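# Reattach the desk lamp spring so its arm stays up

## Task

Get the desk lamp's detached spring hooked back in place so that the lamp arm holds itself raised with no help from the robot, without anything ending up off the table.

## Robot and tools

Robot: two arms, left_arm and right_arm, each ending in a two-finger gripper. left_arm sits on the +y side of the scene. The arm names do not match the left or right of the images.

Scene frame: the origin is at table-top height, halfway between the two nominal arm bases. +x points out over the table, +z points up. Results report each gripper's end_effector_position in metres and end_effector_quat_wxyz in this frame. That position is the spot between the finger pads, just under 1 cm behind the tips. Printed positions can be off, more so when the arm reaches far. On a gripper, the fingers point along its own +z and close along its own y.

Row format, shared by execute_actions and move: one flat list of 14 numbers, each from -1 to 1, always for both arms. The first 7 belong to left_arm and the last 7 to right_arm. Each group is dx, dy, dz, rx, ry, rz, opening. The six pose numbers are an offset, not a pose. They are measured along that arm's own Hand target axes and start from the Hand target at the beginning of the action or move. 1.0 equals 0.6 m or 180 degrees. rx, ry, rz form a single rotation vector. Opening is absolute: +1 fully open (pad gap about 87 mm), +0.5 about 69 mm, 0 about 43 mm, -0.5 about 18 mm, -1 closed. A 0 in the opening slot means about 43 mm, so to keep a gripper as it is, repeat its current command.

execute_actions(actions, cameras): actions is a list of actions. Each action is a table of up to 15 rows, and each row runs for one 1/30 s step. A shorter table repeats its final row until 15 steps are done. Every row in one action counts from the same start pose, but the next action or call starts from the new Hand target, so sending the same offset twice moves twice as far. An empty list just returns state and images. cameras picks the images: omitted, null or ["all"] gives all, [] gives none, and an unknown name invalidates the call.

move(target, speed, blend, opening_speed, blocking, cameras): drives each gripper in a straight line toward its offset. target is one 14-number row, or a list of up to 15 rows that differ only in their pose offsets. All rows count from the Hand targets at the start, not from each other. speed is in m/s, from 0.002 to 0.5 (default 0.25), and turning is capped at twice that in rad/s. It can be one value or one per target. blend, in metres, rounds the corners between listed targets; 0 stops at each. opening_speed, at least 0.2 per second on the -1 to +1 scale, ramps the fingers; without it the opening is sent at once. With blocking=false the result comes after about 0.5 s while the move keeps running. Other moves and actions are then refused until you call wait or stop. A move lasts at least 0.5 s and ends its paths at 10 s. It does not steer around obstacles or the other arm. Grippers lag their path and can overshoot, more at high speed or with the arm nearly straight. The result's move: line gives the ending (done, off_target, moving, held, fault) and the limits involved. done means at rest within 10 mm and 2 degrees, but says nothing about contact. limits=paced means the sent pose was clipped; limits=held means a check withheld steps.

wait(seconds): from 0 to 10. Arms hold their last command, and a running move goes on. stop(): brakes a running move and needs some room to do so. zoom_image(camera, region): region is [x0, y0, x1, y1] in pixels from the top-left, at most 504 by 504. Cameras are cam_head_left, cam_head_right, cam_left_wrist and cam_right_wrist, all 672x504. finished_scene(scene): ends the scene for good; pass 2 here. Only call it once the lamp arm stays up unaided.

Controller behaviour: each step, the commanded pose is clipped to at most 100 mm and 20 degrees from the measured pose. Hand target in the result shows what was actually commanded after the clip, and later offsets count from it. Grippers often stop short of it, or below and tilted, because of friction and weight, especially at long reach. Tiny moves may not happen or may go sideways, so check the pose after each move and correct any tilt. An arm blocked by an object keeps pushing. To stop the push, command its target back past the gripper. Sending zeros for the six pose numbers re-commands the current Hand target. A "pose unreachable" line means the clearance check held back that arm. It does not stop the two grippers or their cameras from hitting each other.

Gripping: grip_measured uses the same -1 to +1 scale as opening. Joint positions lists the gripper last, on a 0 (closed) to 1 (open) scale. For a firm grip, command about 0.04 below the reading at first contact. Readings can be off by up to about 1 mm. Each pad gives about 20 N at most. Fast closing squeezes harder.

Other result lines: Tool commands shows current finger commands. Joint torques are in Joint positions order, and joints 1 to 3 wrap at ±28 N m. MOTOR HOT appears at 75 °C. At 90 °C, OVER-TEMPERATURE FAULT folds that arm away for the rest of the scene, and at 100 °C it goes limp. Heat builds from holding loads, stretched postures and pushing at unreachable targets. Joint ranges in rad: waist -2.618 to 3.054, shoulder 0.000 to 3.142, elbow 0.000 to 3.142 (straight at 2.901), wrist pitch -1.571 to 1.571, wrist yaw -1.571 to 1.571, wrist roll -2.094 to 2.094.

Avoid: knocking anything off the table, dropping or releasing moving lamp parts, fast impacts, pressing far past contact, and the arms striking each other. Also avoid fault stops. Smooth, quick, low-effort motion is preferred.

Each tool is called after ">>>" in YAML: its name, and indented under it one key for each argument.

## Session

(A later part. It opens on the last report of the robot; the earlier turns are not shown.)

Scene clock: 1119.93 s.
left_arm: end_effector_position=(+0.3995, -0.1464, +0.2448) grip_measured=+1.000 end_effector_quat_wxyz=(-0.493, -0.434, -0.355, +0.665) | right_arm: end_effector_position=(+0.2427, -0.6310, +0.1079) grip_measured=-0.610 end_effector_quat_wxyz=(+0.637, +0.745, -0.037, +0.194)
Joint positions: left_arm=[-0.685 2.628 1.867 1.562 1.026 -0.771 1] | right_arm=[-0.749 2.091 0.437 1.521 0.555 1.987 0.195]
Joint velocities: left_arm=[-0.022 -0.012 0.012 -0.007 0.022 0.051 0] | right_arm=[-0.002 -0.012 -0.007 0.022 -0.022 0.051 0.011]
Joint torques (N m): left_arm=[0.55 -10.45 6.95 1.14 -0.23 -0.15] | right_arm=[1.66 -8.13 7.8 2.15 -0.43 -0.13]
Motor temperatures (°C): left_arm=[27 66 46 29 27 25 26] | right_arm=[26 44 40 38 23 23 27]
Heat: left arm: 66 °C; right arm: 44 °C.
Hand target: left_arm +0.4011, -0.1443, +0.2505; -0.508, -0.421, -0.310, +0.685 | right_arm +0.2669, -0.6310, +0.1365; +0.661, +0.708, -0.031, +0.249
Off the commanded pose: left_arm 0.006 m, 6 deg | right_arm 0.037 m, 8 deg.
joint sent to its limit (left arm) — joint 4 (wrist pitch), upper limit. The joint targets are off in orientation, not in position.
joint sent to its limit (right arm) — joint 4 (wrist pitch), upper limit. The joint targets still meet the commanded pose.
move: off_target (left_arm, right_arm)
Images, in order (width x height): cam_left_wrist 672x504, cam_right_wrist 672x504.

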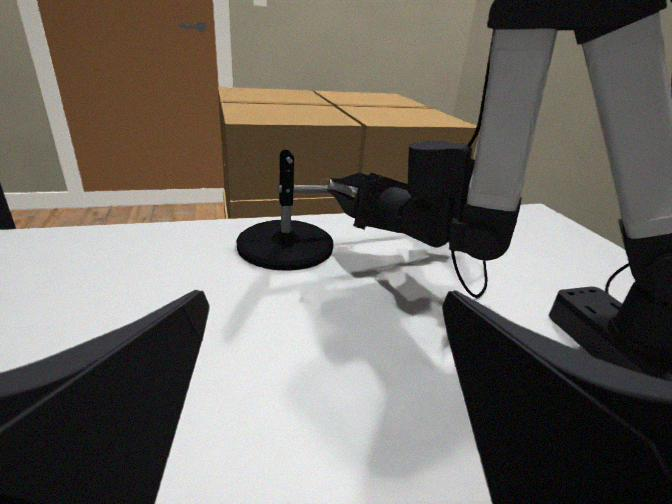

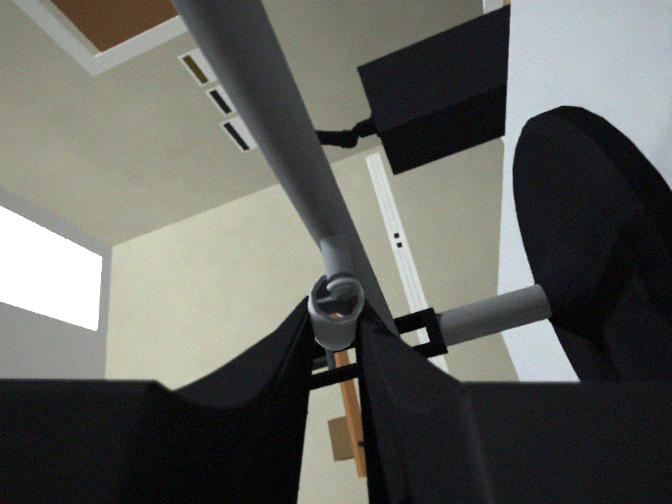

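>>> move:
  target: [0,0,0,0,0,0,1, 0.055,0.008,0.014,0,0,0,-0.8]
  speed: 0.08
  cameras: ["cam_left_wrist", "cam_right_wrist"]

>>> zoom_image:
  camera: "cam_left_wrist"
  region: [260, 130, 400, 260]

Scene clock: 1127.40 s.
left_arm: end_effector_position=(+0.3995, -0.1464, +0.2448) grip_measured=+1.000 end_effector_quat_wxyz=(-0.493, -0.434, -0.355, +0.665) | right_arm: end_effector_position=(+0.2686, -0.6317, +0.1099) grip_measured=-0.610 end_effector_quat_wxyz=(+0.639, +0.746, -0.033, +0.184)
Joint positions: left_arm=[-0.685 2.628 1.867 1.562 1.026 -0.771 1] | right_arm=[-0.683 2.091 0.52 1.427 0.63 1.98 0.195]
Joint velocities: left_arm=[0.002 0.017 0.012 -0.037 0.007 0.007 0] | right_arm=[0.022 -0.007 -0.002 -0.007 0.051 -0.037 0.008]
Joint torques (N m): left_arm=[0.57 -10.47 6.95 1.14 -0.23 -0.15] | right_arm=[1.66 -12.08 8.29 2.1 -0.53 -0.17]
Motor temperatures (°C): left_arm=[27 66 46 29 27 25 26] | right_arm=[26 45 41 38 23 23 27]
Heat: left arm: 66 °C; right arm: 45 °C.
Hand target: left_arm +0.4011, -0.1443, +0.2505; -0.508, -0.421, -0.310, +0.685 | right_arm +0.2965, -0.6301, +0.1537; +0.661, +0.707, -0.030, +0.249
Off the commanded pose: left_arm 0.006 m, 6 deg | right_arm 0.052 m, 9 deg.
joint sent to its limit (left arm) — joint 4 (wrist pitch), upper limit. The joint targets are off in orientation, not in position.
move: off_target (left_arm, right_arm)
Images, in order (width x height): cam_left_wrist 672x504, cam_right_wrist 672x504.

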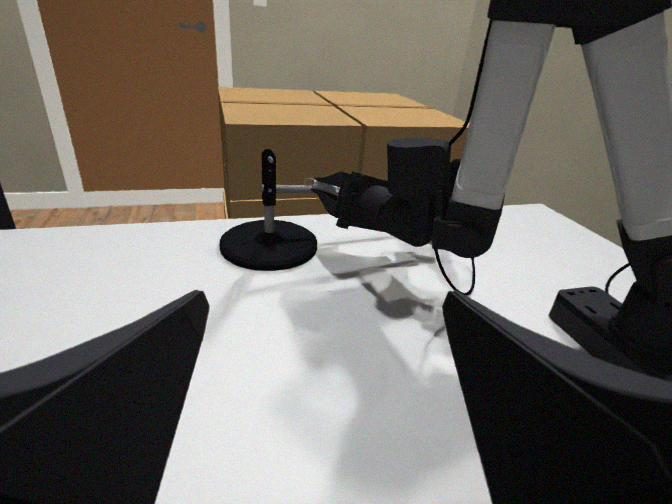

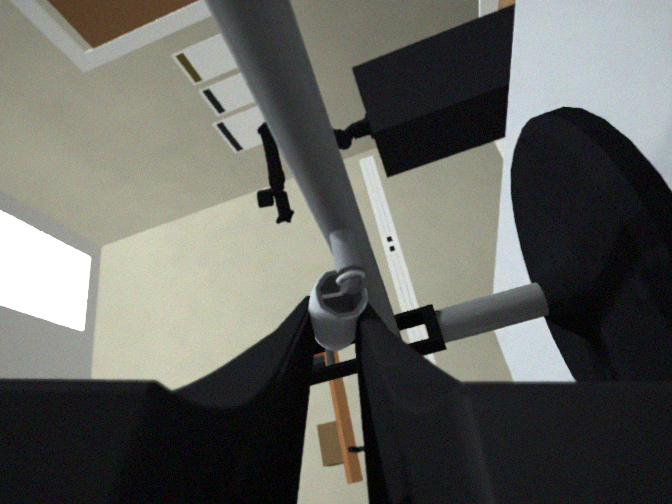

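Scaled by 3.600 from the camera's 672x504 image, which has a finer 960x720 frame.

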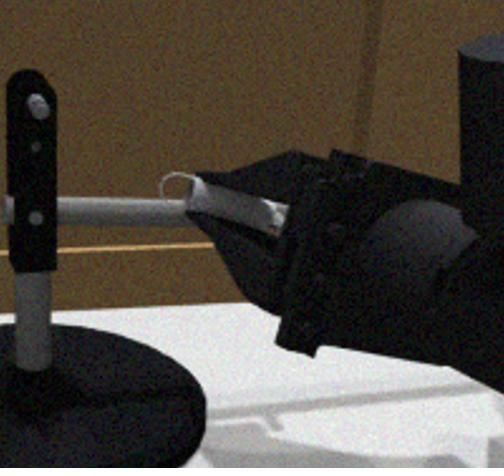

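>>> move:
  target:
    - [0,0,0,0,0,0,1, -0.0555,-0.0272,-0.0115,0,0,0,-0.8]
    - [0,0,0,0,0,0,1, -0.063,-0.0543,-0.0085,0.0275,-0.0062,-0.1216,-0.8]
    - [0,0,0,0,0,0,1, -0.0782,-0.0775,-0.008,0.055,-0.0124,-0.2433,-0.8]
    - [0,0,0,0,0,0,1, -0.1095,-0.098,-0.0112,0.0962,-0.0218,-0.4257,-0.8]
    - [0,0,0,0,0,0,1, -0.1432,-0.1007,-0.0202,0.1374,-0.0311,-0.6082,-0.8]
  speed: 0.3
  blend: 0.004
  cameras: ["cam_left_wrist", "cam_right_wrist"]

Scene clock: 1199.53 s.
left_arm: end_effector_position=(+0.3995, -0.1464, +0.2448) grip_measured=+1.000 end_effector_quat_wxyz=(-0.493, -0.434, -0.355, +0.665) | right_arm: end_effector_position=(+0.2328, -0.6325, +0.0587) grip_measured=-0.610 end_effector_quat_wxyz=(+0.434, +0.551, +0.577, -0.418)
Joint positions: left_arm=[-0.685 2.628 1.867 1.562 1.026 -0.771 1] | right_arm=[-0.62 1.936 0.691 0.819 0.846 0.323 0.195]
Joint velocities: left_arm=[-0.007 0.007 -0.012 0.007 0.037 -0.051 0] | right_arm=[-0.051 -0.012 0.002 -0.022 -0.051 0.037 0.008]
Joint torques (N m): left_arm=[0.58 -10.47 6.97 1.14 -0.23 -0.15] | right_arm=[0.44 -7.82 8.27 1.42 0.31 -0.14]
Motor temperatures (°C): left_arm=[27 67 47 29 27 25 26] | right_arm=[26 54 44 39 23 24 27]
Heat: left arm: 67 °C; right arm: 54 °C.
Hand target: left_arm +0.4011, -0.1443, +0.2505; -0.508, -0.421, -0.310, +0.685 | right_arm +0.2401, -0.6358, +0.0641; +0.439, +0.548, +0.574, -0.421
Off the commanded pose: left_arm 0.006 m, 6 deg | right_arm 0.010 m, 1 deg.
joint sent to its limit (left arm) — joint 4 (wrist pitch), upper limit. The joint targets are off in orientation, not in position.
move: off_target (left_arm)
Images, in order (width x height): cam_left_wrist 672x504, cam_right_wrist 672x504.

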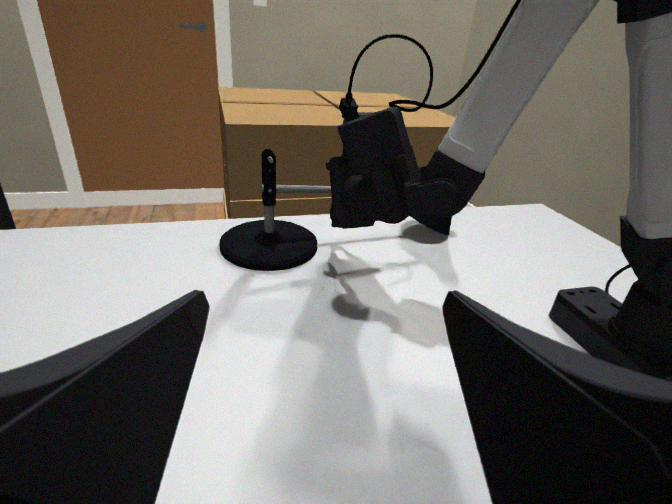

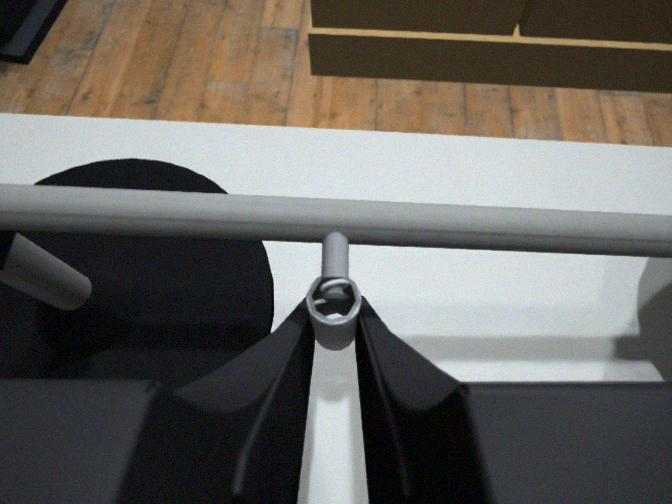

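>>> move:
  target: [0,0,0,0,0,0,1, 0,0,0,0,0,0,0]
  opening_speed: 1.5
  cameras: []

>>> move:
  target:
    - [-0.045,-0.17,-0.086,-0.0979,0.0399,0.0278,1, 0.0167,0.0045,-0.1003,0,0,0,0]
    - [-0.1262,-0.4878,-0.2467,-0.2797,0.1139,0.0793,1, 0.0173,0.1908,-0.0913,0,0,0,0]
  speed: 0.22
  cameras: ["cam_right_wrist","cam_left_wrist"]

Scene clock: 1287.20 s.
left_arm: end_effector_position=(+0.3995, -0.1464, +0.2448) grip_measured=+1.000 end_effector_quat_wxyz=(-0.493, -0.434, -0.355, +0.665) | right_arm: end_effector_position=(+0.2323, -0.6326, +0.0588) grip_measured=+0.000 end_effector_quat_wxyz=(+0.433, +0.551, +0.577, -0.419)
Joint positions: left_arm=[-0.685 2.628 1.867 1.562 1.026 -0.771 1] | right_arm=[-0.62 1.936 0.691 0.819 0.849 0.322 0.5]
Joint velocities: left_arm=[-0.007 -0.002 -0.007 0.037 -0.051 0.022 0] | right_arm=[-0.007 0.007 -0.032 0.007 0.022 -0.007 -0.006]
Joint torques (N m): left_arm=[0.55 -10.47 6.95 1.14 -0.23 -0.16] | right_arm=[0.43 -7.8 8.25 1.43 0.29 -0.15]
Motor temperatures (°C): left_arm=[27 69 47 29 27 25 26] | right_arm=[26 45 43 36 23 24 27]
Heat: left arm: 69 °C; right arm: 45 °C.
Hand target: left_arm +0.4011, -0.1443, +0.2505; -0.508, -0.421, -0.310, +0.685 | right_arm +0.2401, -0.6358, +0.0641; +0.439, +0.548, +0.575, -0.421
Off the commanded pose: left_arm 0.006 m, 6 deg | right_arm 0.010 m, 1 deg.
joint sent to its limit (left arm) — joint 4 (wrist pitch), upper limit. The joint targets are off in orientation, not in position.
move: off_target (left_arm)
No camera images: "cameras" was empty.

Scene clock: 1290.57 s.
left_arm: end_effector_position=(+0.1663, +0.0956, +0.2416) grip_measured=+1.000 end_effector_quat_wxyz=(+0.649, +0.309, +0.605, -0.343) | right_arm: end_effector_position=(+0.3440, -0.5750, +0.0651) grip_measured=+0.000 end_effector_quat_wxyz=(+0.434, +0.543, +0.580, -0.425)
Joint positions: left_arm=[-1.271 0.408 0.16 0.327 -0.274 0.006 1] | right_arm=[-0.324 2.088 1.063 0.396 1.108 0.555 0.5]
Joint velocities: left_arm=[-0.012 -0.007 -0.017 -0.037 0.037 0.007 0] | right_arm=[-0.012 0.002 0.002 0.007 0.007 -0.022 0.009]
Joint torques (N m): left_arm=[-0.68 0.95 8.94 1.88 -0.08 -0.07] | right_arm=[0.25 -9.66 9.2 1.14 0.42 0.07]
Motor temperatures (°C): left_arm=[27 67 47 29 27 25 26] | right_arm=[26 45 44 36 23 24 27]
Heat: left arm: 67 °C; right arm: 45 °C.
Hand target: left_arm +0.1660, +0.0939, +0.2561; +0.655, +0.303, +0.598, -0.348 | right_arm +0.3516, -0.5756, +0.0691; +0.440, +0.546, +0.574, -0.423
Off the commanded pose: left_arm 0.010 m, 1 deg | right_arm 0.009 m, 1 deg.
move: done
Images, in order (width x height): cam_left_wrist 672x504, cam_right_wrist 672x504.

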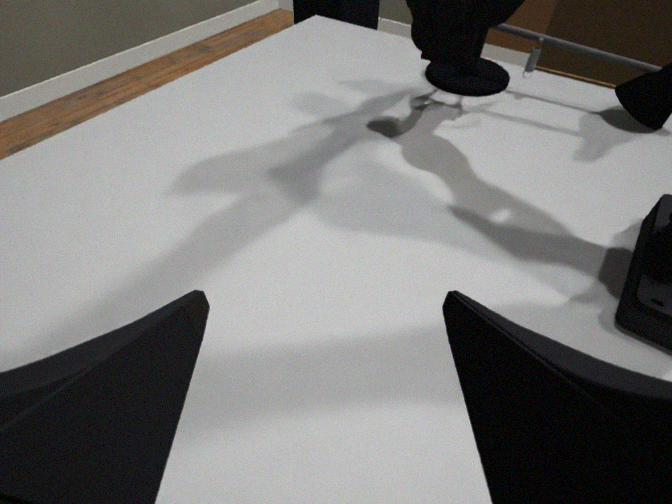

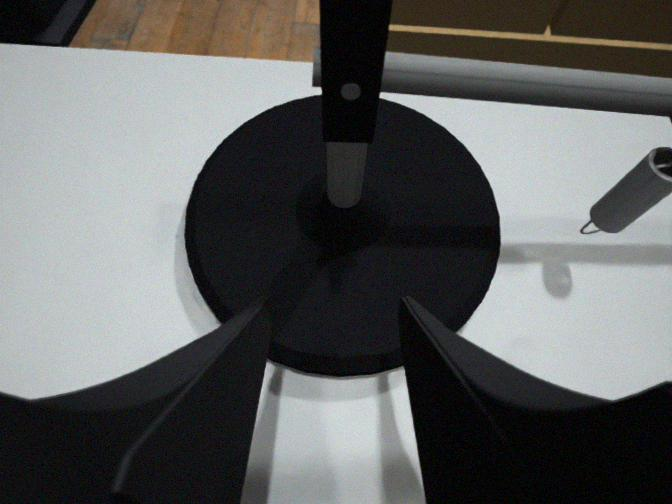

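>>> execute_actions:
  actions: []

Scene clock: 1312.87 s.
left_arm: end_effector_position=(+0.1665, +0.0957, +0.2414) grip_measured=+1.000 end_effector_quat_wxyz=(+0.649, +0.308, +0.606, -0.342) | right_arm: end_effector_position=(+0.3439, -0.5750, +0.0651) grip_measured=+0.000 end_effector_quat_wxyz=(+0.434, +0.543, +0.580, -0.425)
Joint positions: left_arm=[-1.271 0.408 0.16 0.326 -0.275 0.006 1] | right_arm=[-0.324 2.088 1.063 0.396 1.108 0.555 0.5]
Joint velocities: left_arm=[-0.012 0.012 0.017 -0.066 -0.022 -0.081 0] | right_arm=[0.007 -0.007 -0.002 0.007 0.007 -0.095 -0.001]
Joint torques (N m): left_arm=[-0.68 0.95 8.94 1.89 -0.06 -0.07] | right_arm=[0.25 -9.66 9.21 1.15 0.42 0.07]
Motor temperatures (°C): left_arm=[27 57 49 32 27 25 26] | right_arm=[26 47 44 34 23 24 26]
Heat: left arm: 57 °C; right arm: 47 °C.
Hand target: left_arm +0.1660, +0.0938, +0.2561; +0.655, +0.303, +0.598, -0.348 | right_arm +0.3516, -0.5756, +0.0691; +0.440, +0.546, +0.574, -0.423
Tool commands: left_gripper/opening=+1.0 right_gripper/opening=+0.0
Off the commanded pose: left_arm 0.010 m, 1 deg | right_arm 0.009 m, 1 deg.

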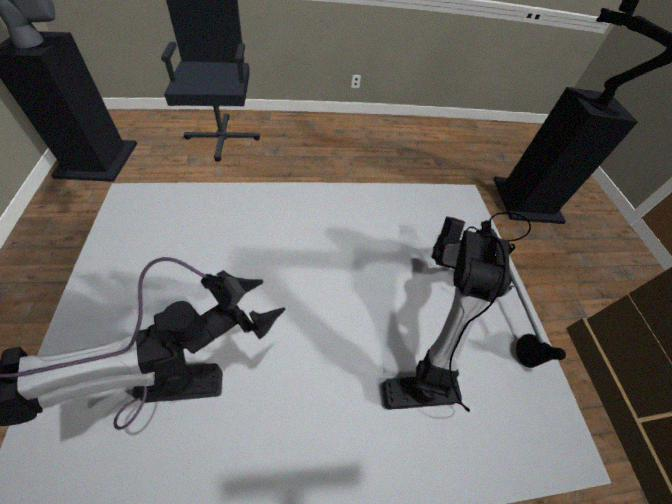

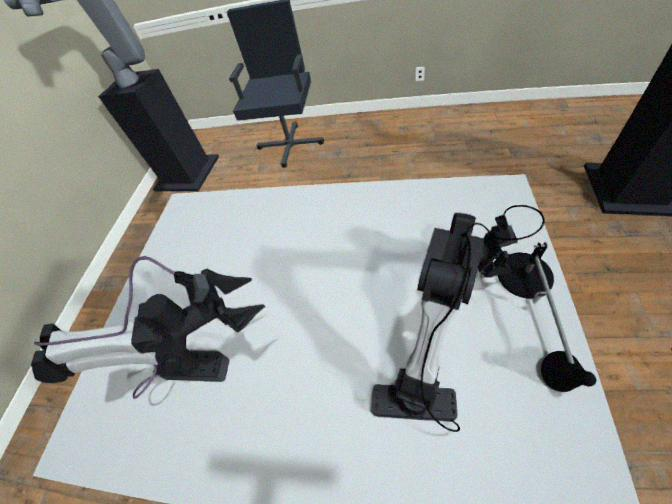

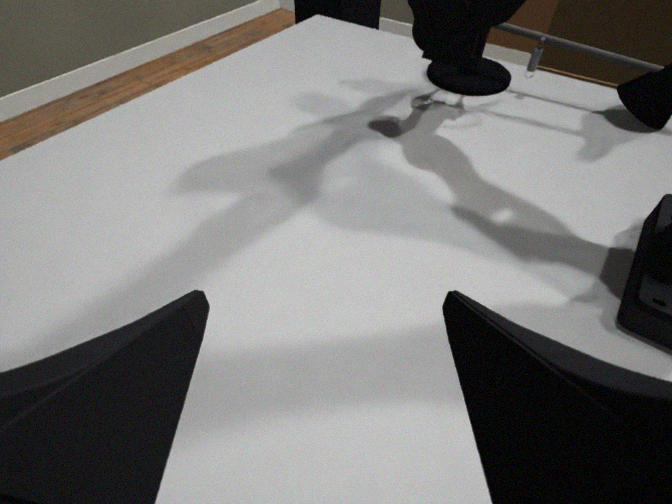

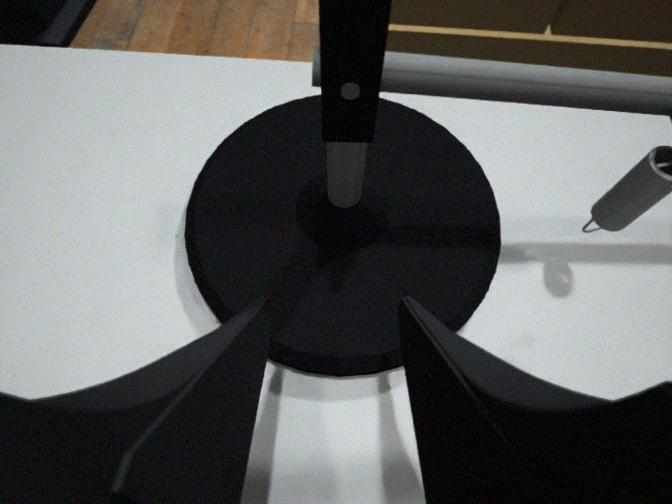

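>>> zoom_image:
  camera: "cam_head_right"
  region: [400, 190, 610, 410]

>>> zoom_image:
  camera: "cam_left_wrist"
  region: [392, 0, 672, 160]

Scaled by 2.291 from the camera's 672x504 image, which has a finer 960x720 frame.

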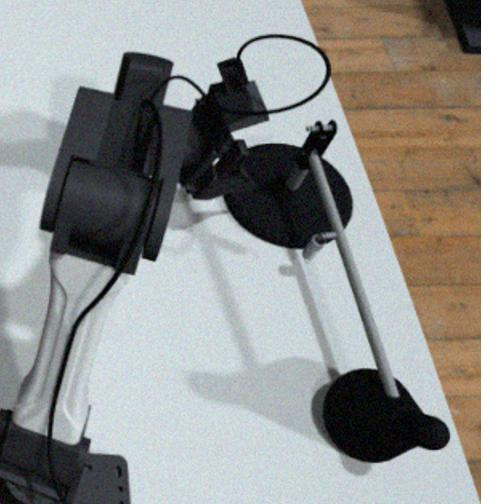

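Scaled by 1.800 from the camera's 672x504 image, which has a finer 960x720 frame.

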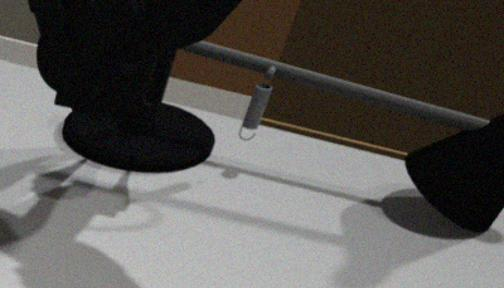

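>>> move:
  target: [0,0,0,0,0,0,1, 0,0,0,0,-0.0833,0,0]
  speed: 0.1
  cameras: ["cam_left_wrist","cam_right_wrist"]

Scene clock: 1349.40 s.
left_arm: end_effector_position=(+0.1665, +0.0958, +0.2407) grip_measured=+1.000 end_effector_quat_wxyz=(+0.648, +0.309, +0.607, -0.342) | right_arm: end_effector_position=(+0.3522, -0.5786, +0.0730) grip_measured=+0.000 end_effector_quat_wxyz=(+0.511, +0.492, +0.509, -0.487)
Joint positions: left_arm=[-1.271 0.408 0.16 0.324 -0.276 0.006 1] | right_arm=[-0.286 2.312 0.992 1.311 1.228 0.015 0.5]
Joint velocities: left_arm=[-0.007 -0.002 0.002 0.007 -0.022 0.022 0] | right_arm=[0.007 0.022 0.007 -0.066 -0.037 0.007 0.001]
Joint torques (N m): left_arm=[-0.69 0.87 8.92 1.91 -0.06 -0.06] | right_arm=[0.44 -10.04 4 1.43 0.08 -0.14]
Motor temperatures (°C): left_arm=[27 49 51 34 27 25 26] | right_arm=[26 48 44 34 23 24 26]
Heat: left arm: 51 °C; right arm: 48 °C.
Hand target: left_arm +0.1660, +0.0938, +0.2561; +0.655, +0.303, +0.598, -0.348 | right_arm +0.3511, -0.5752, +0.0694; +0.510, +0.489, +0.512, -0.489
Off the commanded pose: left_arm 0.015 m, 2 deg | right_arm 0.005 m, 1 deg.
move: off_target (left_arm)
Images, in order (width x height): cam_left_wrist 672x504, cam_right_wrist 672x504.

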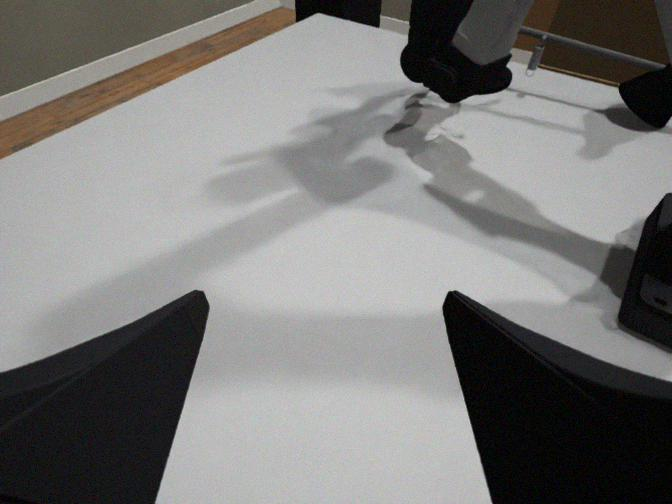

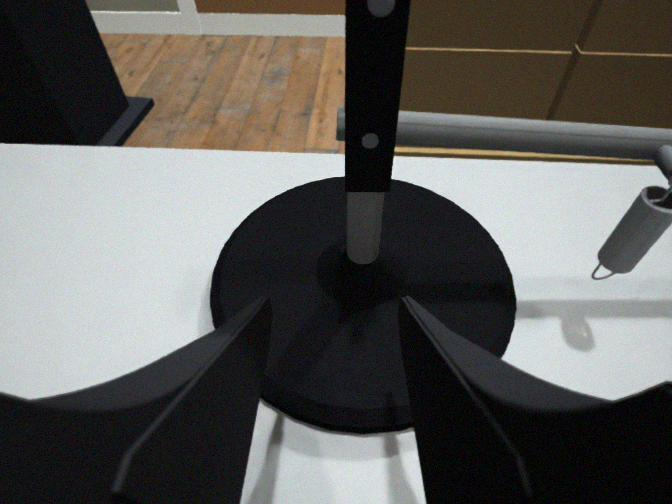

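>>> move:
  target:
    - [0,0,0,0,0,0,1, 0.0216,-0.0165,0.0327,0,0,0,0]
    - [0,0,0,0,0,0,1, 0.0215,-0.0197,0.1067,0,0,0,0]
  speed: 0.06
  cameras: ["cam_left_wrist","cam_right_wrist"]

Scene clock: 1366.17 s.
left_arm: end_effector_position=(+0.1665, +0.0958, +0.2406) grip_measured=+1.000 end_effector_quat_wxyz=(+0.648, +0.309, +0.607, -0.342) | right_arm: end_effector_position=(+0.3392, -0.6353, +0.0560) grip_measured=+0.000 end_effector_quat_wxyz=(+0.510, +0.492, +0.510, -0.487)
Joint positions: left_arm=[-1.271 0.408 0.16 0.323 -0.276 0.006 1] | right_arm=[-0.432 2.388 1.043 1.336 1.081 0.013 0.5]
Joint velocities: left_arm=[-0.012 -0.007 -0.007 -0.022 -0.007 -0.037 0] | right_arm=[-0.002 0.002 -0.002 -0.007 0.007 -0.095 -0.004]
Joint torques (N m): left_arm=[-0.69 0.88 8.94 1.91 -0.06 -0.06] | right_arm=[-0.72 -10.51 7.15 1.25 -0.03 -0.14]
Motor temperatures (°C): left_arm=[27 46 52 34 27 25 26] | right_arm=[26 49 43 34 23 24 26]
Heat: left arm: 52 °C; right arm: 49 °C.
Hand target: left_arm +0.1660, +0.0938, +0.2561; +0.655, +0.303, +0.598, -0.348 | right_arm +0.3428, -0.6392, +0.0560; +0.509, +0.489, +0.512, -0.489
Off the commanded pose: left_arm 0.016 m, 2 deg | right_arm 0.005 m, 0 deg.
move: off_target (left_arm)
Images, in order (width x height): cam_left_wrist 672x504, cam_right_wrist 672x504.

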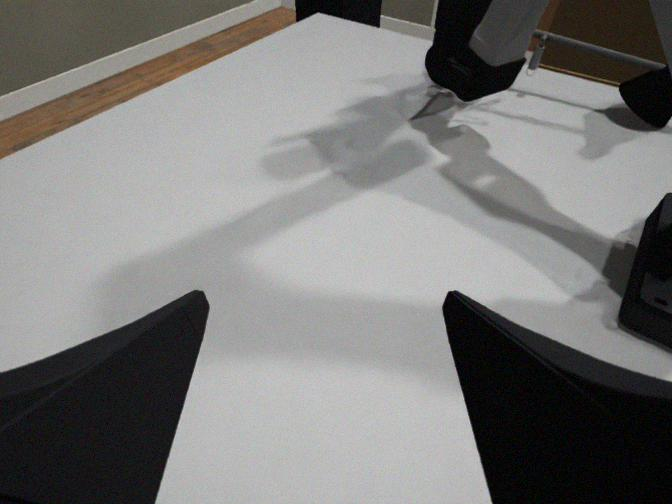

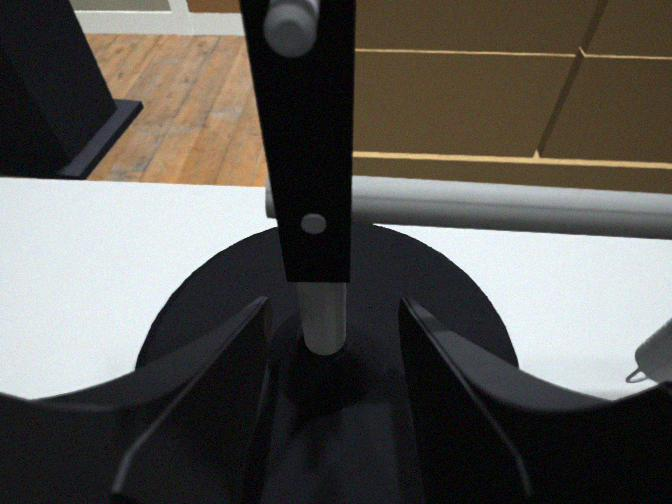

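>>> move:
  target: [0,0,0,0,0,0,1, 0,0,0.0133,0,0,0,0]
  speed: 0.05
  cameras: []

>>> move:
  target: [0,0,0,0,0,0,1, 0,0,0,0,0,0,-0.7]
  speed: 0.05
  opening_speed: 0.6
  cameras: ["cam_left_wrist","cam_right_wrist"]

Scene clock: 1375.40 s.
left_arm: end_effector_position=(+0.1665, +0.0958, +0.2406) grip_measured=+1.000 end_effector_quat_wxyz=(+0.648, +0.309, +0.607, -0.342) | right_arm: end_effector_position=(+0.3401, -0.6426, +0.0558) grip_measured=+0.000 end_effector_quat_wxyz=(+0.511, +0.492, +0.511, -0.487)
Joint positions: left_arm=[-1.271 0.408 0.16 0.323 -0.276 0.006 1] | right_arm=[-0.447 2.395 1.061 1.324 1.064 0.013 0.5]
Joint velocities: left_arm=[-0.012 0.002 -0.002 -0.022 0.051 -0.037 0] | right_arm=[-0.002 -0.022 -0.007 -0.007 -0.081 -0.051 -0.009]
Joint torques (N m): left_arm=[-0.7 0.88 8.92 1.92 -0.06 -0.07] | right_arm=[-0.77 -10.61 7.3 1.26 -0.03 -0.15]
Motor temperatures (°C): left_arm=[27 45 52 34 27 25 26] | right_arm=[26 49 44 34 23 24 26]
Heat: left arm: 52 °C; right arm: 49 °C.
Hand target: left_arm +0.1660, +0.0938, +0.2561; +0.655, +0.303, +0.598, -0.348 | right_arm +0.3432, -0.6472, +0.0558; +0.509, +0.489, +0.512, -0.489
Off the commanded pose: left_arm 0.016 m, 2 deg | right_arm 0.005 m, 0 deg.
move: off_target (left_arm)
No camera images: "cameras" was empty.

Scene clock: 1376.77 s.
left_arm: end_effector_position=(+0.1665, +0.0958, +0.2404) grip_measured=+1.000 end_effector_quat_wxyz=(+0.648, +0.309, +0.607, -0.341) | right_arm: end_effector_position=(+0.3416, -0.6425, +0.0557) grip_measured=-0.568 end_effector_quat_wxyz=(+0.512, +0.489, +0.513, -0.485)
Joint positions: left_arm=[-1.271 0.408 0.16 0.322 -0.276 0.006 1] | right_arm=[-0.447 2.395 1.061 1.323 1.055 0.013 0.216]
Joint velocities: left_arm=[0.002 -0.012 0.012 -0.037 0.022 0.051 0] | right_arm=[0.002 -0.002 -0.012 -0.007 -0.022 0.037 -0.002]
Joint torques (N m): left_arm=[-0.69 0.88 8.92 1.92 -0.06 -0.06] | right_arm=[-0.79 -10.62 7.3 1.28 0.05 -0.14]
Motor temperatures (°C): left_arm=[27 45 52 34 27 25 26] | right_arm=[26 49 44 34 23 24 26]
Heat: left arm: 52 °C; right arm: 49 °C.
Hand target: left_arm +0.1660, +0.0938, +0.2560; +0.655, +0.303, +0.598, -0.348 | right_arm +0.3432, -0.6472, +0.0558; +0.509, +0.489, +0.512, -0.489
Off the commanded pose: left_arm 0.016 m, 2 deg | right_arm 0.005 m, 1 deg.
move: off_target (left_arm)
Images, in order (width x height): cam_left_wrist 672x504, cam_right_wrist 672x504.

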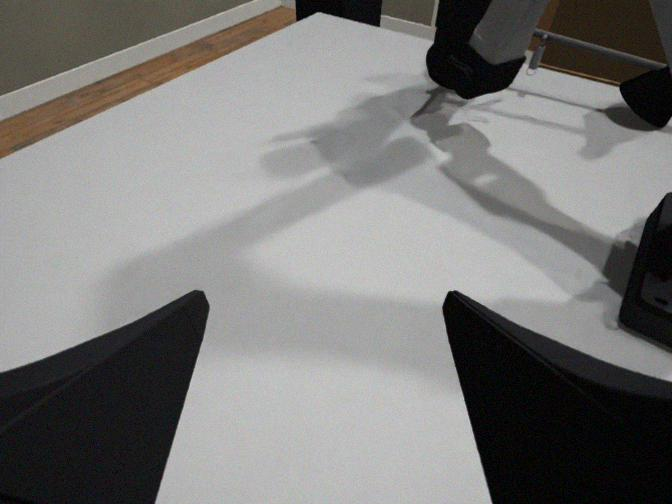

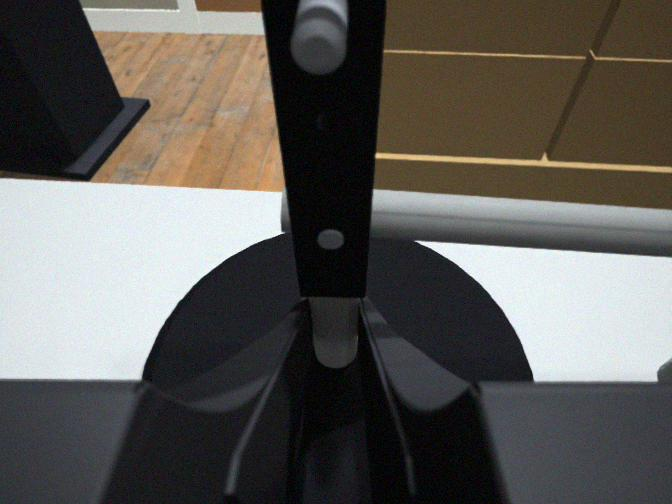

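>>> move:
  target: [-0.0182,0.2710,-0.2287,-0.3056,0.0524,0.0077,1, 0,0,0,0,0,0,-0.7]
  speed: 0.2
  cameras: ["cam_head_left","cam_head_right"]

Scene clock: 1417.93 s.
left_arm: end_effector_position=(+0.2194, +0.2987, +0.2445) grip_measured=+1.000 end_effector_quat_wxyz=(+0.677, +0.005, +0.736, +0.005) | right_arm: end_effector_position=(+0.3416, -0.6425, +0.0557) grip_measured=-0.568 end_effector_quat_wxyz=(+0.512, +0.489, +0.513, -0.485)
Joint positions: left_arm=[-1.2 0.093 0.397 -0.513 -1.155 -0.177 1] | right_arm=[-0.447 2.395 1.061 1.323 1.055 0.013 0.216]
Joint velocities: left_arm=[-0.002 0.002 -0.012 -0.022 0.037 -0.022 0] | right_arm=[-0.017 -0.017 0.002 0.007 0.022 0.007 -0.008]
Joint torques (N m): left_arm=[0.92 2.66 7.35 1.56 -0.06 -0.17] | right_arm=[-0.8 -10.61 7.28 1.27 0.05 -0.14]
Motor temperatures (°C): left_arm=[27 42 53 35 27 25 26] | right_arm=[26 48 43 34 23 23 27]
Heat: left arm: 53 °C; right arm: 48 °C.
Hand target: left_arm +0.2193, +0.2997, +0.2523; +0.678, -0.003, +0.735, -0.002 | right_arm +0.3432, -0.6472, +0.0558; +0.509, +0.489, +0.512, -0.489
Off the commanded pose: left_arm 0.006 m, 1 deg | right_arm 0.005 m, 1 deg.
move: done
Images, in order (width x height): cam_head_left 672x504, cam_head_right 672x504.

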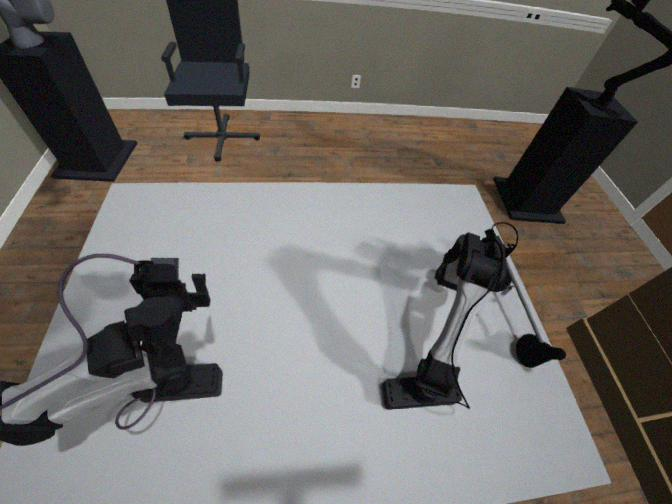

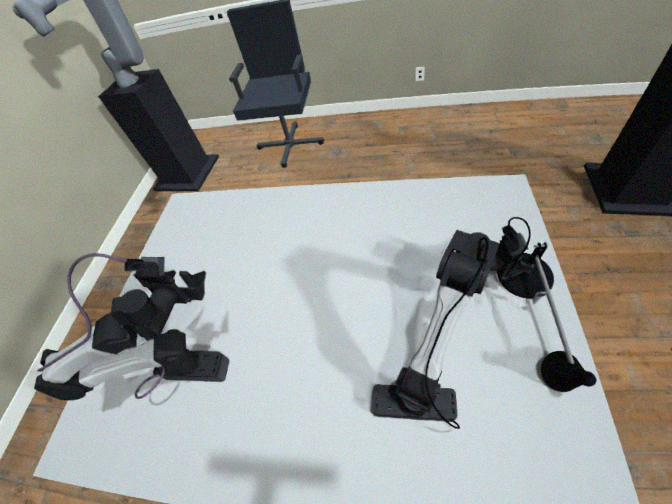

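>>> move:
  target: [0,0,0,0,0,0,1, 0,0.0167,-0.1333,-0.0444,0,0,-0.7]
  speed: 0.08
  cameras: ["cam_head_left","cam_head_right","cam_right_wrist"]

Scene clock: 1422.50 s.
left_arm: end_effector_position=(+0.2193, +0.2985, +0.2444) grip_measured=+1.000 end_effector_quat_wxyz=(+0.677, +0.005, +0.736, +0.005) | right_arm: end_effector_position=(+0.3431, -0.5812, +0.0545) grip_measured=-0.568 end_effector_quat_wxyz=(+0.539, +0.462, +0.533, -0.460)
Joint positions: left_arm=[-1.2 0.093 0.398 -0.514 -1.154 -0.178 1] | right_arm=[-0.32 2.349 0.886 1.473 1.084 0 0.216]
Joint velocities: left_arm=[-0.002 0.017 -0.002 -0.037 0.022 -0.066 0] | right_arm=[-0.002 0.012 -0.012 0.051 0.022 0.037 0.002]
Joint torques (N m): left_arm=[0.88 2.66 7.34 1.57 -0.05 -0.16] | right_arm=[2.63 -12.63 2.35 1.22 0.02 -0.06]
Motor temperatures (°C): left_arm=[27 42 52 34 27 25 26] | right_arm=[26 49 42 34 23 23 27]
Heat: left arm: 52 °C; right arm: 49 °C.
Hand target: left_arm +0.2193, +0.2998, +0.2523; +0.678, -0.003, +0.735, -0.002 | right_arm +0.3487, -0.5675, +0.0567; +0.543, +0.452, +0.544, -0.453
Off the commanded pose: left_arm 0.008 m, 1 deg | right_arm 0.016 m, 2 deg.
move: off_target (right_arm)
Images, in order (width x height): cam_head_left 672x504, cam_head_right 672x504, cam_right_wrist 672x504.

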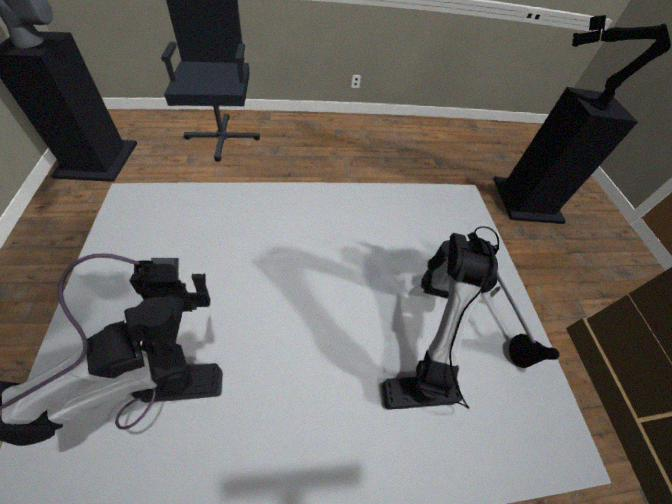

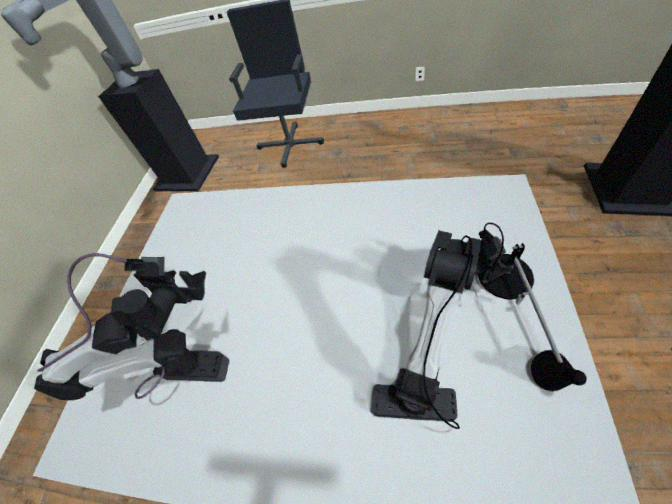

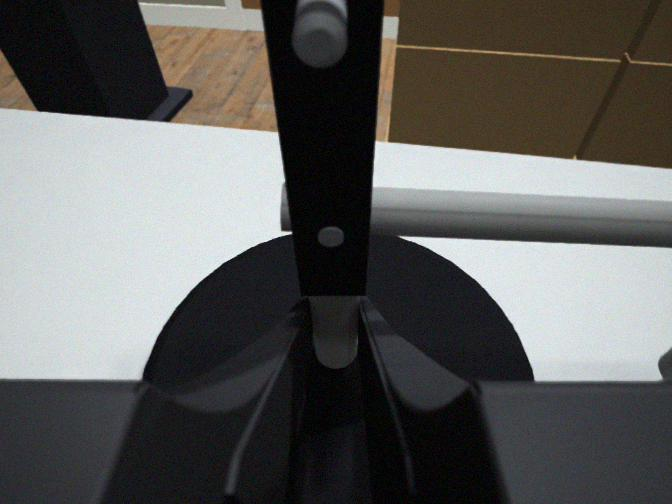

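>>> move:
  target:
    - [0,0,0,0,0,0,1, 0,0.0622,-0.1877,-0.0833,0,0,-0.7]
    - [0,0,0,0,0,0,1, 0,0.1238,-0.4307,-0.1944,0,0,-0.7]
  speed: 0.12
  blend: [0.03,0]
  cameras: ["cam_head_left","cam_head_right","cam_right_wrist"]

Scene clock: 1432.87 s.
left_arm: end_effector_position=(+0.2193, +0.2985, +0.2444) grip_measured=+1.000 end_effector_quat_wxyz=(+0.677, +0.005, +0.736, +0.005) | right_arm: end_effector_position=(+0.3616, -0.3233, +0.0542) grip_measured=-0.568 end_effector_quat_wxyz=(+0.630, +0.299, +0.649, -0.305)
Joint positions: left_arm=[-1.2 0.093 0.398 -0.515 -1.154 -0.179 1] | right_arm=[0.357 2.229 0.584 1.585 1.223 0.037 0.216]
Joint velocities: left_arm=[-0.002 -0.007 0.022 -0.022 -0.007 0.081 0] | right_arm=[0.007 -0.002 -0.022 -0.022 0.051 -0.022 -0.008]
Joint torques (N m): left_arm=[0.87 2.69 7.35 1.57 -0.05 -0.16] | right_arm=[2.44 -10.35 2.76 1.25 -0.74 -0.02]
Motor temperatures (°C): left_arm=[27 42 51 33 27 25 26] | right_arm=[26 52 42 33 23 23 27]
Heat: left arm: 51 °C; right arm: 52 °C.
Hand target: left_arm +0.2193, +0.2997, +0.2523; +0.678, -0.003, +0.735, -0.002 | right_arm +0.3729, -0.3031, +0.0578; +0.655, +0.265, +0.654, -0.271
Off the commanded pose: left_arm 0.008 m, 1 deg | right_arm 0.027 m, 6 deg.
joint read past its limit (right arm) — joint 4 (wrist pitch), upper limit.
joint sent to its limit (right arm) — joint 4 (wrist pitch), upper limit. The joint targets are off in position, not in orientation.
move: off_target (right_arm)
Images, in order (width x height): cam_head_left 672x504, cam_head_right 672x504, cam_right_wrist 672x504.

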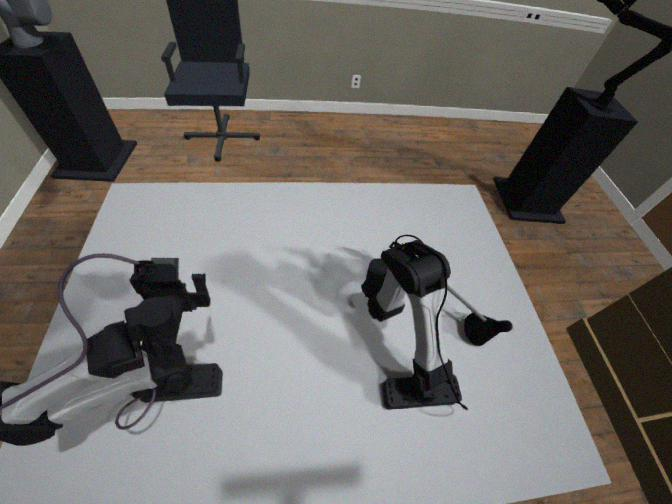

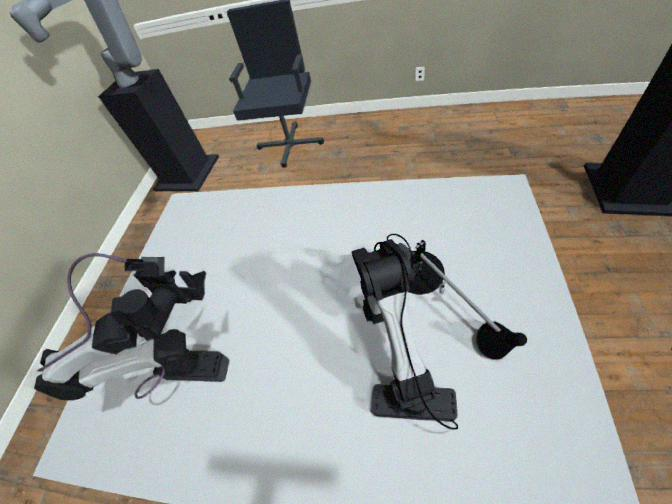

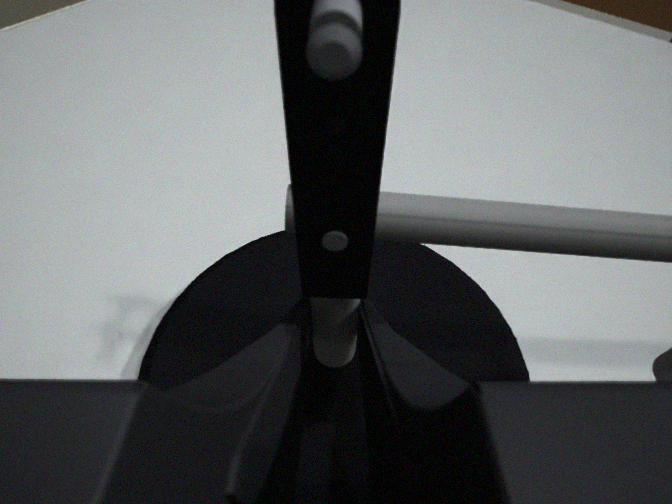

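>>> move:
  target:
    - [0,0,0,0,0,0,1, 0,0.1840,-0.1293,-0.0806,0,0,-0.7]
    - [0,0,0,0,0,0,1, 0,0.3323,-0.2638,-0.2028,0,0,-0.7]
  speed: 0.12
  blend: [0.03,0]
  cameras: ["cam_head_left","cam_head_right","cam_right_wrist"]

Scene clock: 1447.53 s.
left_arm: end_effector_position=(+0.2193, +0.2985, +0.2444) grip_measured=+1.000 end_effector_quat_wxyz=(+0.677, +0.005, +0.736, +0.005) | right_arm: end_effector_position=(+0.3903, -0.0916, +0.0551) grip_measured=-0.568 end_effector_quat_wxyz=(+0.699, +0.095, +0.701, -0.109)
Joint positions: left_arm=[-1.2 0.093 0.398 -0.515 -1.154 -0.179 1] | right_arm=[0.793 2.321 0.823 1.499 1.066 -0.021 0.216]
Joint velocities: left_arm=[-0.017 -0.007 0.017 -0.037 -0.022 -0.066 0] | right_arm=[-0.012 0.032 -0.002 0.007 0.051 -0.081 -0.005]
Joint torques (N m): left_arm=[0.88 2.67 7.35 1.57 -0.05 -0.16] | right_arm=[2.3 -9.28 7.8 1.2 -1.32 -0.06]
Motor temperatures (°C): left_arm=[27 42 50 33 27 25 26] | right_arm=[27 50 41 33 24 23 27]
Heat: left arm: 50 °C; right arm: 50 °C.
Hand target: left_arm +0.2193, +0.2998, +0.2523; +0.678, -0.003, +0.735, -0.002 | right_arm +0.3997, -0.0517, +0.0563; +0.707, +0.045, +0.704, -0.054
Off the commanded pose: left_arm 0.008 m, 1 deg | right_arm 0.043 m, 9 deg.
move: off_target (right_arm)
Images, in order (width x height): cam_head_left 672x504, cam_head_right 672x504, cam_right_wrist 672x504.

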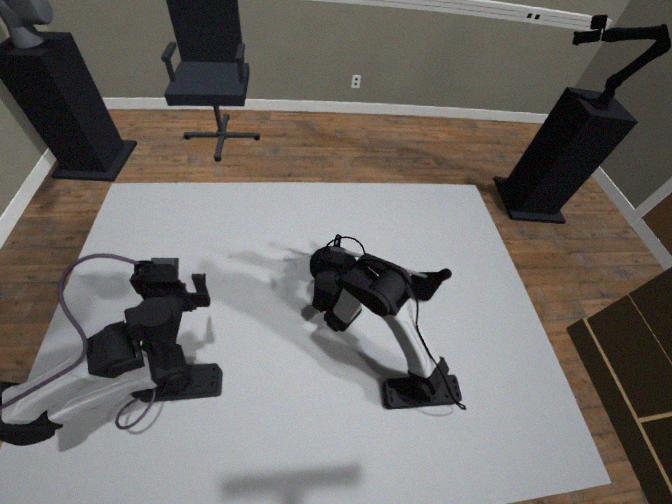

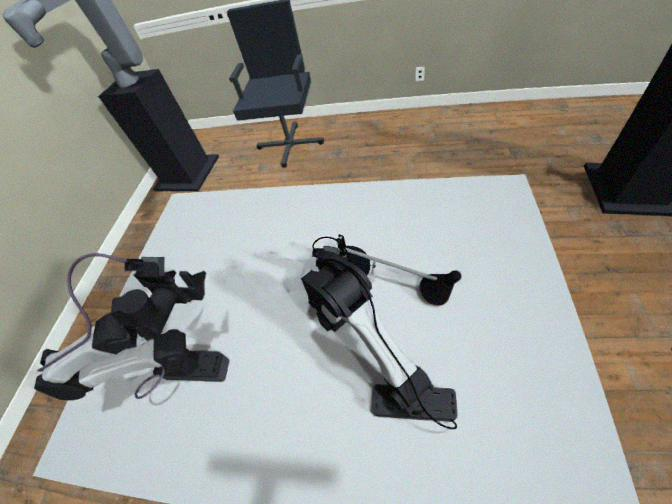

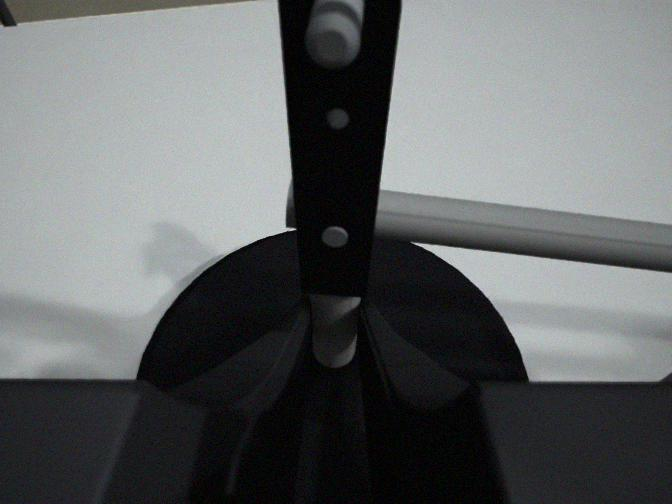

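>>> move:
  target: [0,0,0,0,0,0,1, 0,0.11,0.044,-0.1,0,0,-0.7]
  speed: 0.1
  cameras: ["cam_head_left","cam_head_right","cam_right_wrist"]

Scene clock: 1564.47 s.
left_arm: end_effector_position=(+0.2193, +0.2985, +0.2444) grip_measured=+1.000 end_effector_quat_wxyz=(+0.677, +0.005, +0.736, +0.005) | right_arm: end_effector_position=(+0.4297, -0.0197, +0.0561) grip_measured=-0.568 end_effector_quat_wxyz=(+0.708, -0.028, +0.706, +0.010)
Joint positions: left_arm=[-1.2 0.093 0.398 -0.515 -1.154 -0.179 1] | right_arm=[0.757 2.366 0.966 1.402 0.687 -0.026 0.216]
Joint velocities: left_arm=[-0.007 -0.007 0.017 0.051 -0.037 0.037 0] | right_arm=[-0.002 0.007 0.002 0.007 -0.125 -0.022 0.005]
Joint torques (N m): left_arm=[0.87 2.67 7.36 1.58 -0.06 -0.17] | right_arm=[0.43 -9.92 8.69 1.3 -1.23 0.08]
Motor temperatures (°C): left_arm=[27 39 49 32 27 25 26] | right_arm=[27 50 43 32 27 23 27]
Heat: left arm: 49 °C; right arm: 50 °C.
Hand target: left_arm +0.2193, +0.2998, +0.2523; +0.678, -0.003, +0.735, -0.001 | right_arm +0.4351, +0.0105, +0.0558; +0.706, -0.066, +0.703, +0.057
Off the commanded pose: left_arm 0.008 m, 1 deg | right_arm 0.030 m, 7 deg.
move: off_target (right_arm)
Images, in order (width x height): cam_head_left 672x504, cam_head_right 672x504, cam_right_wrist 672x504.

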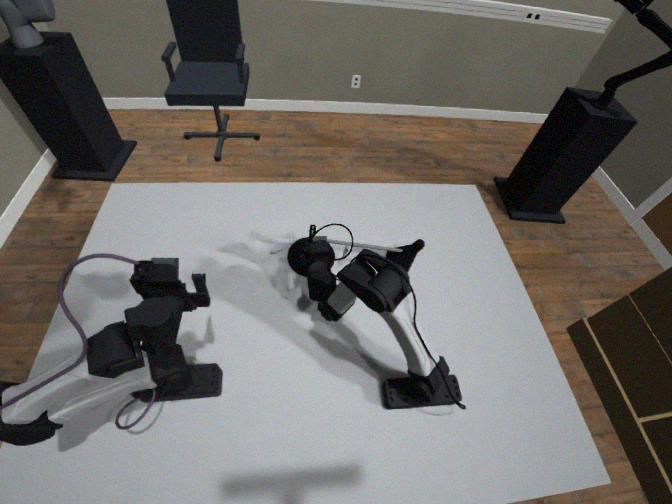

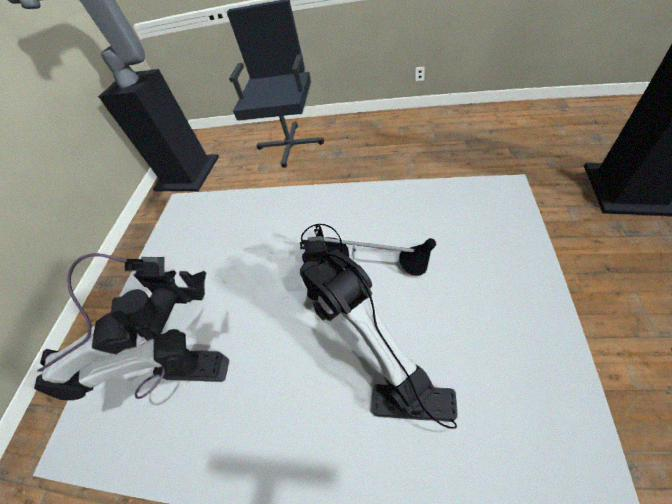

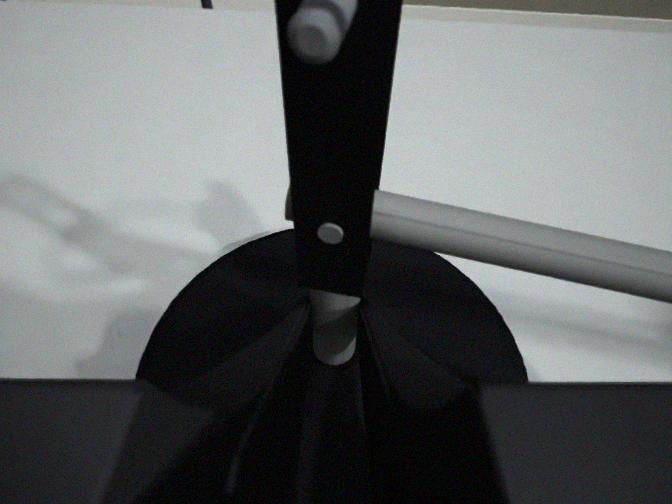

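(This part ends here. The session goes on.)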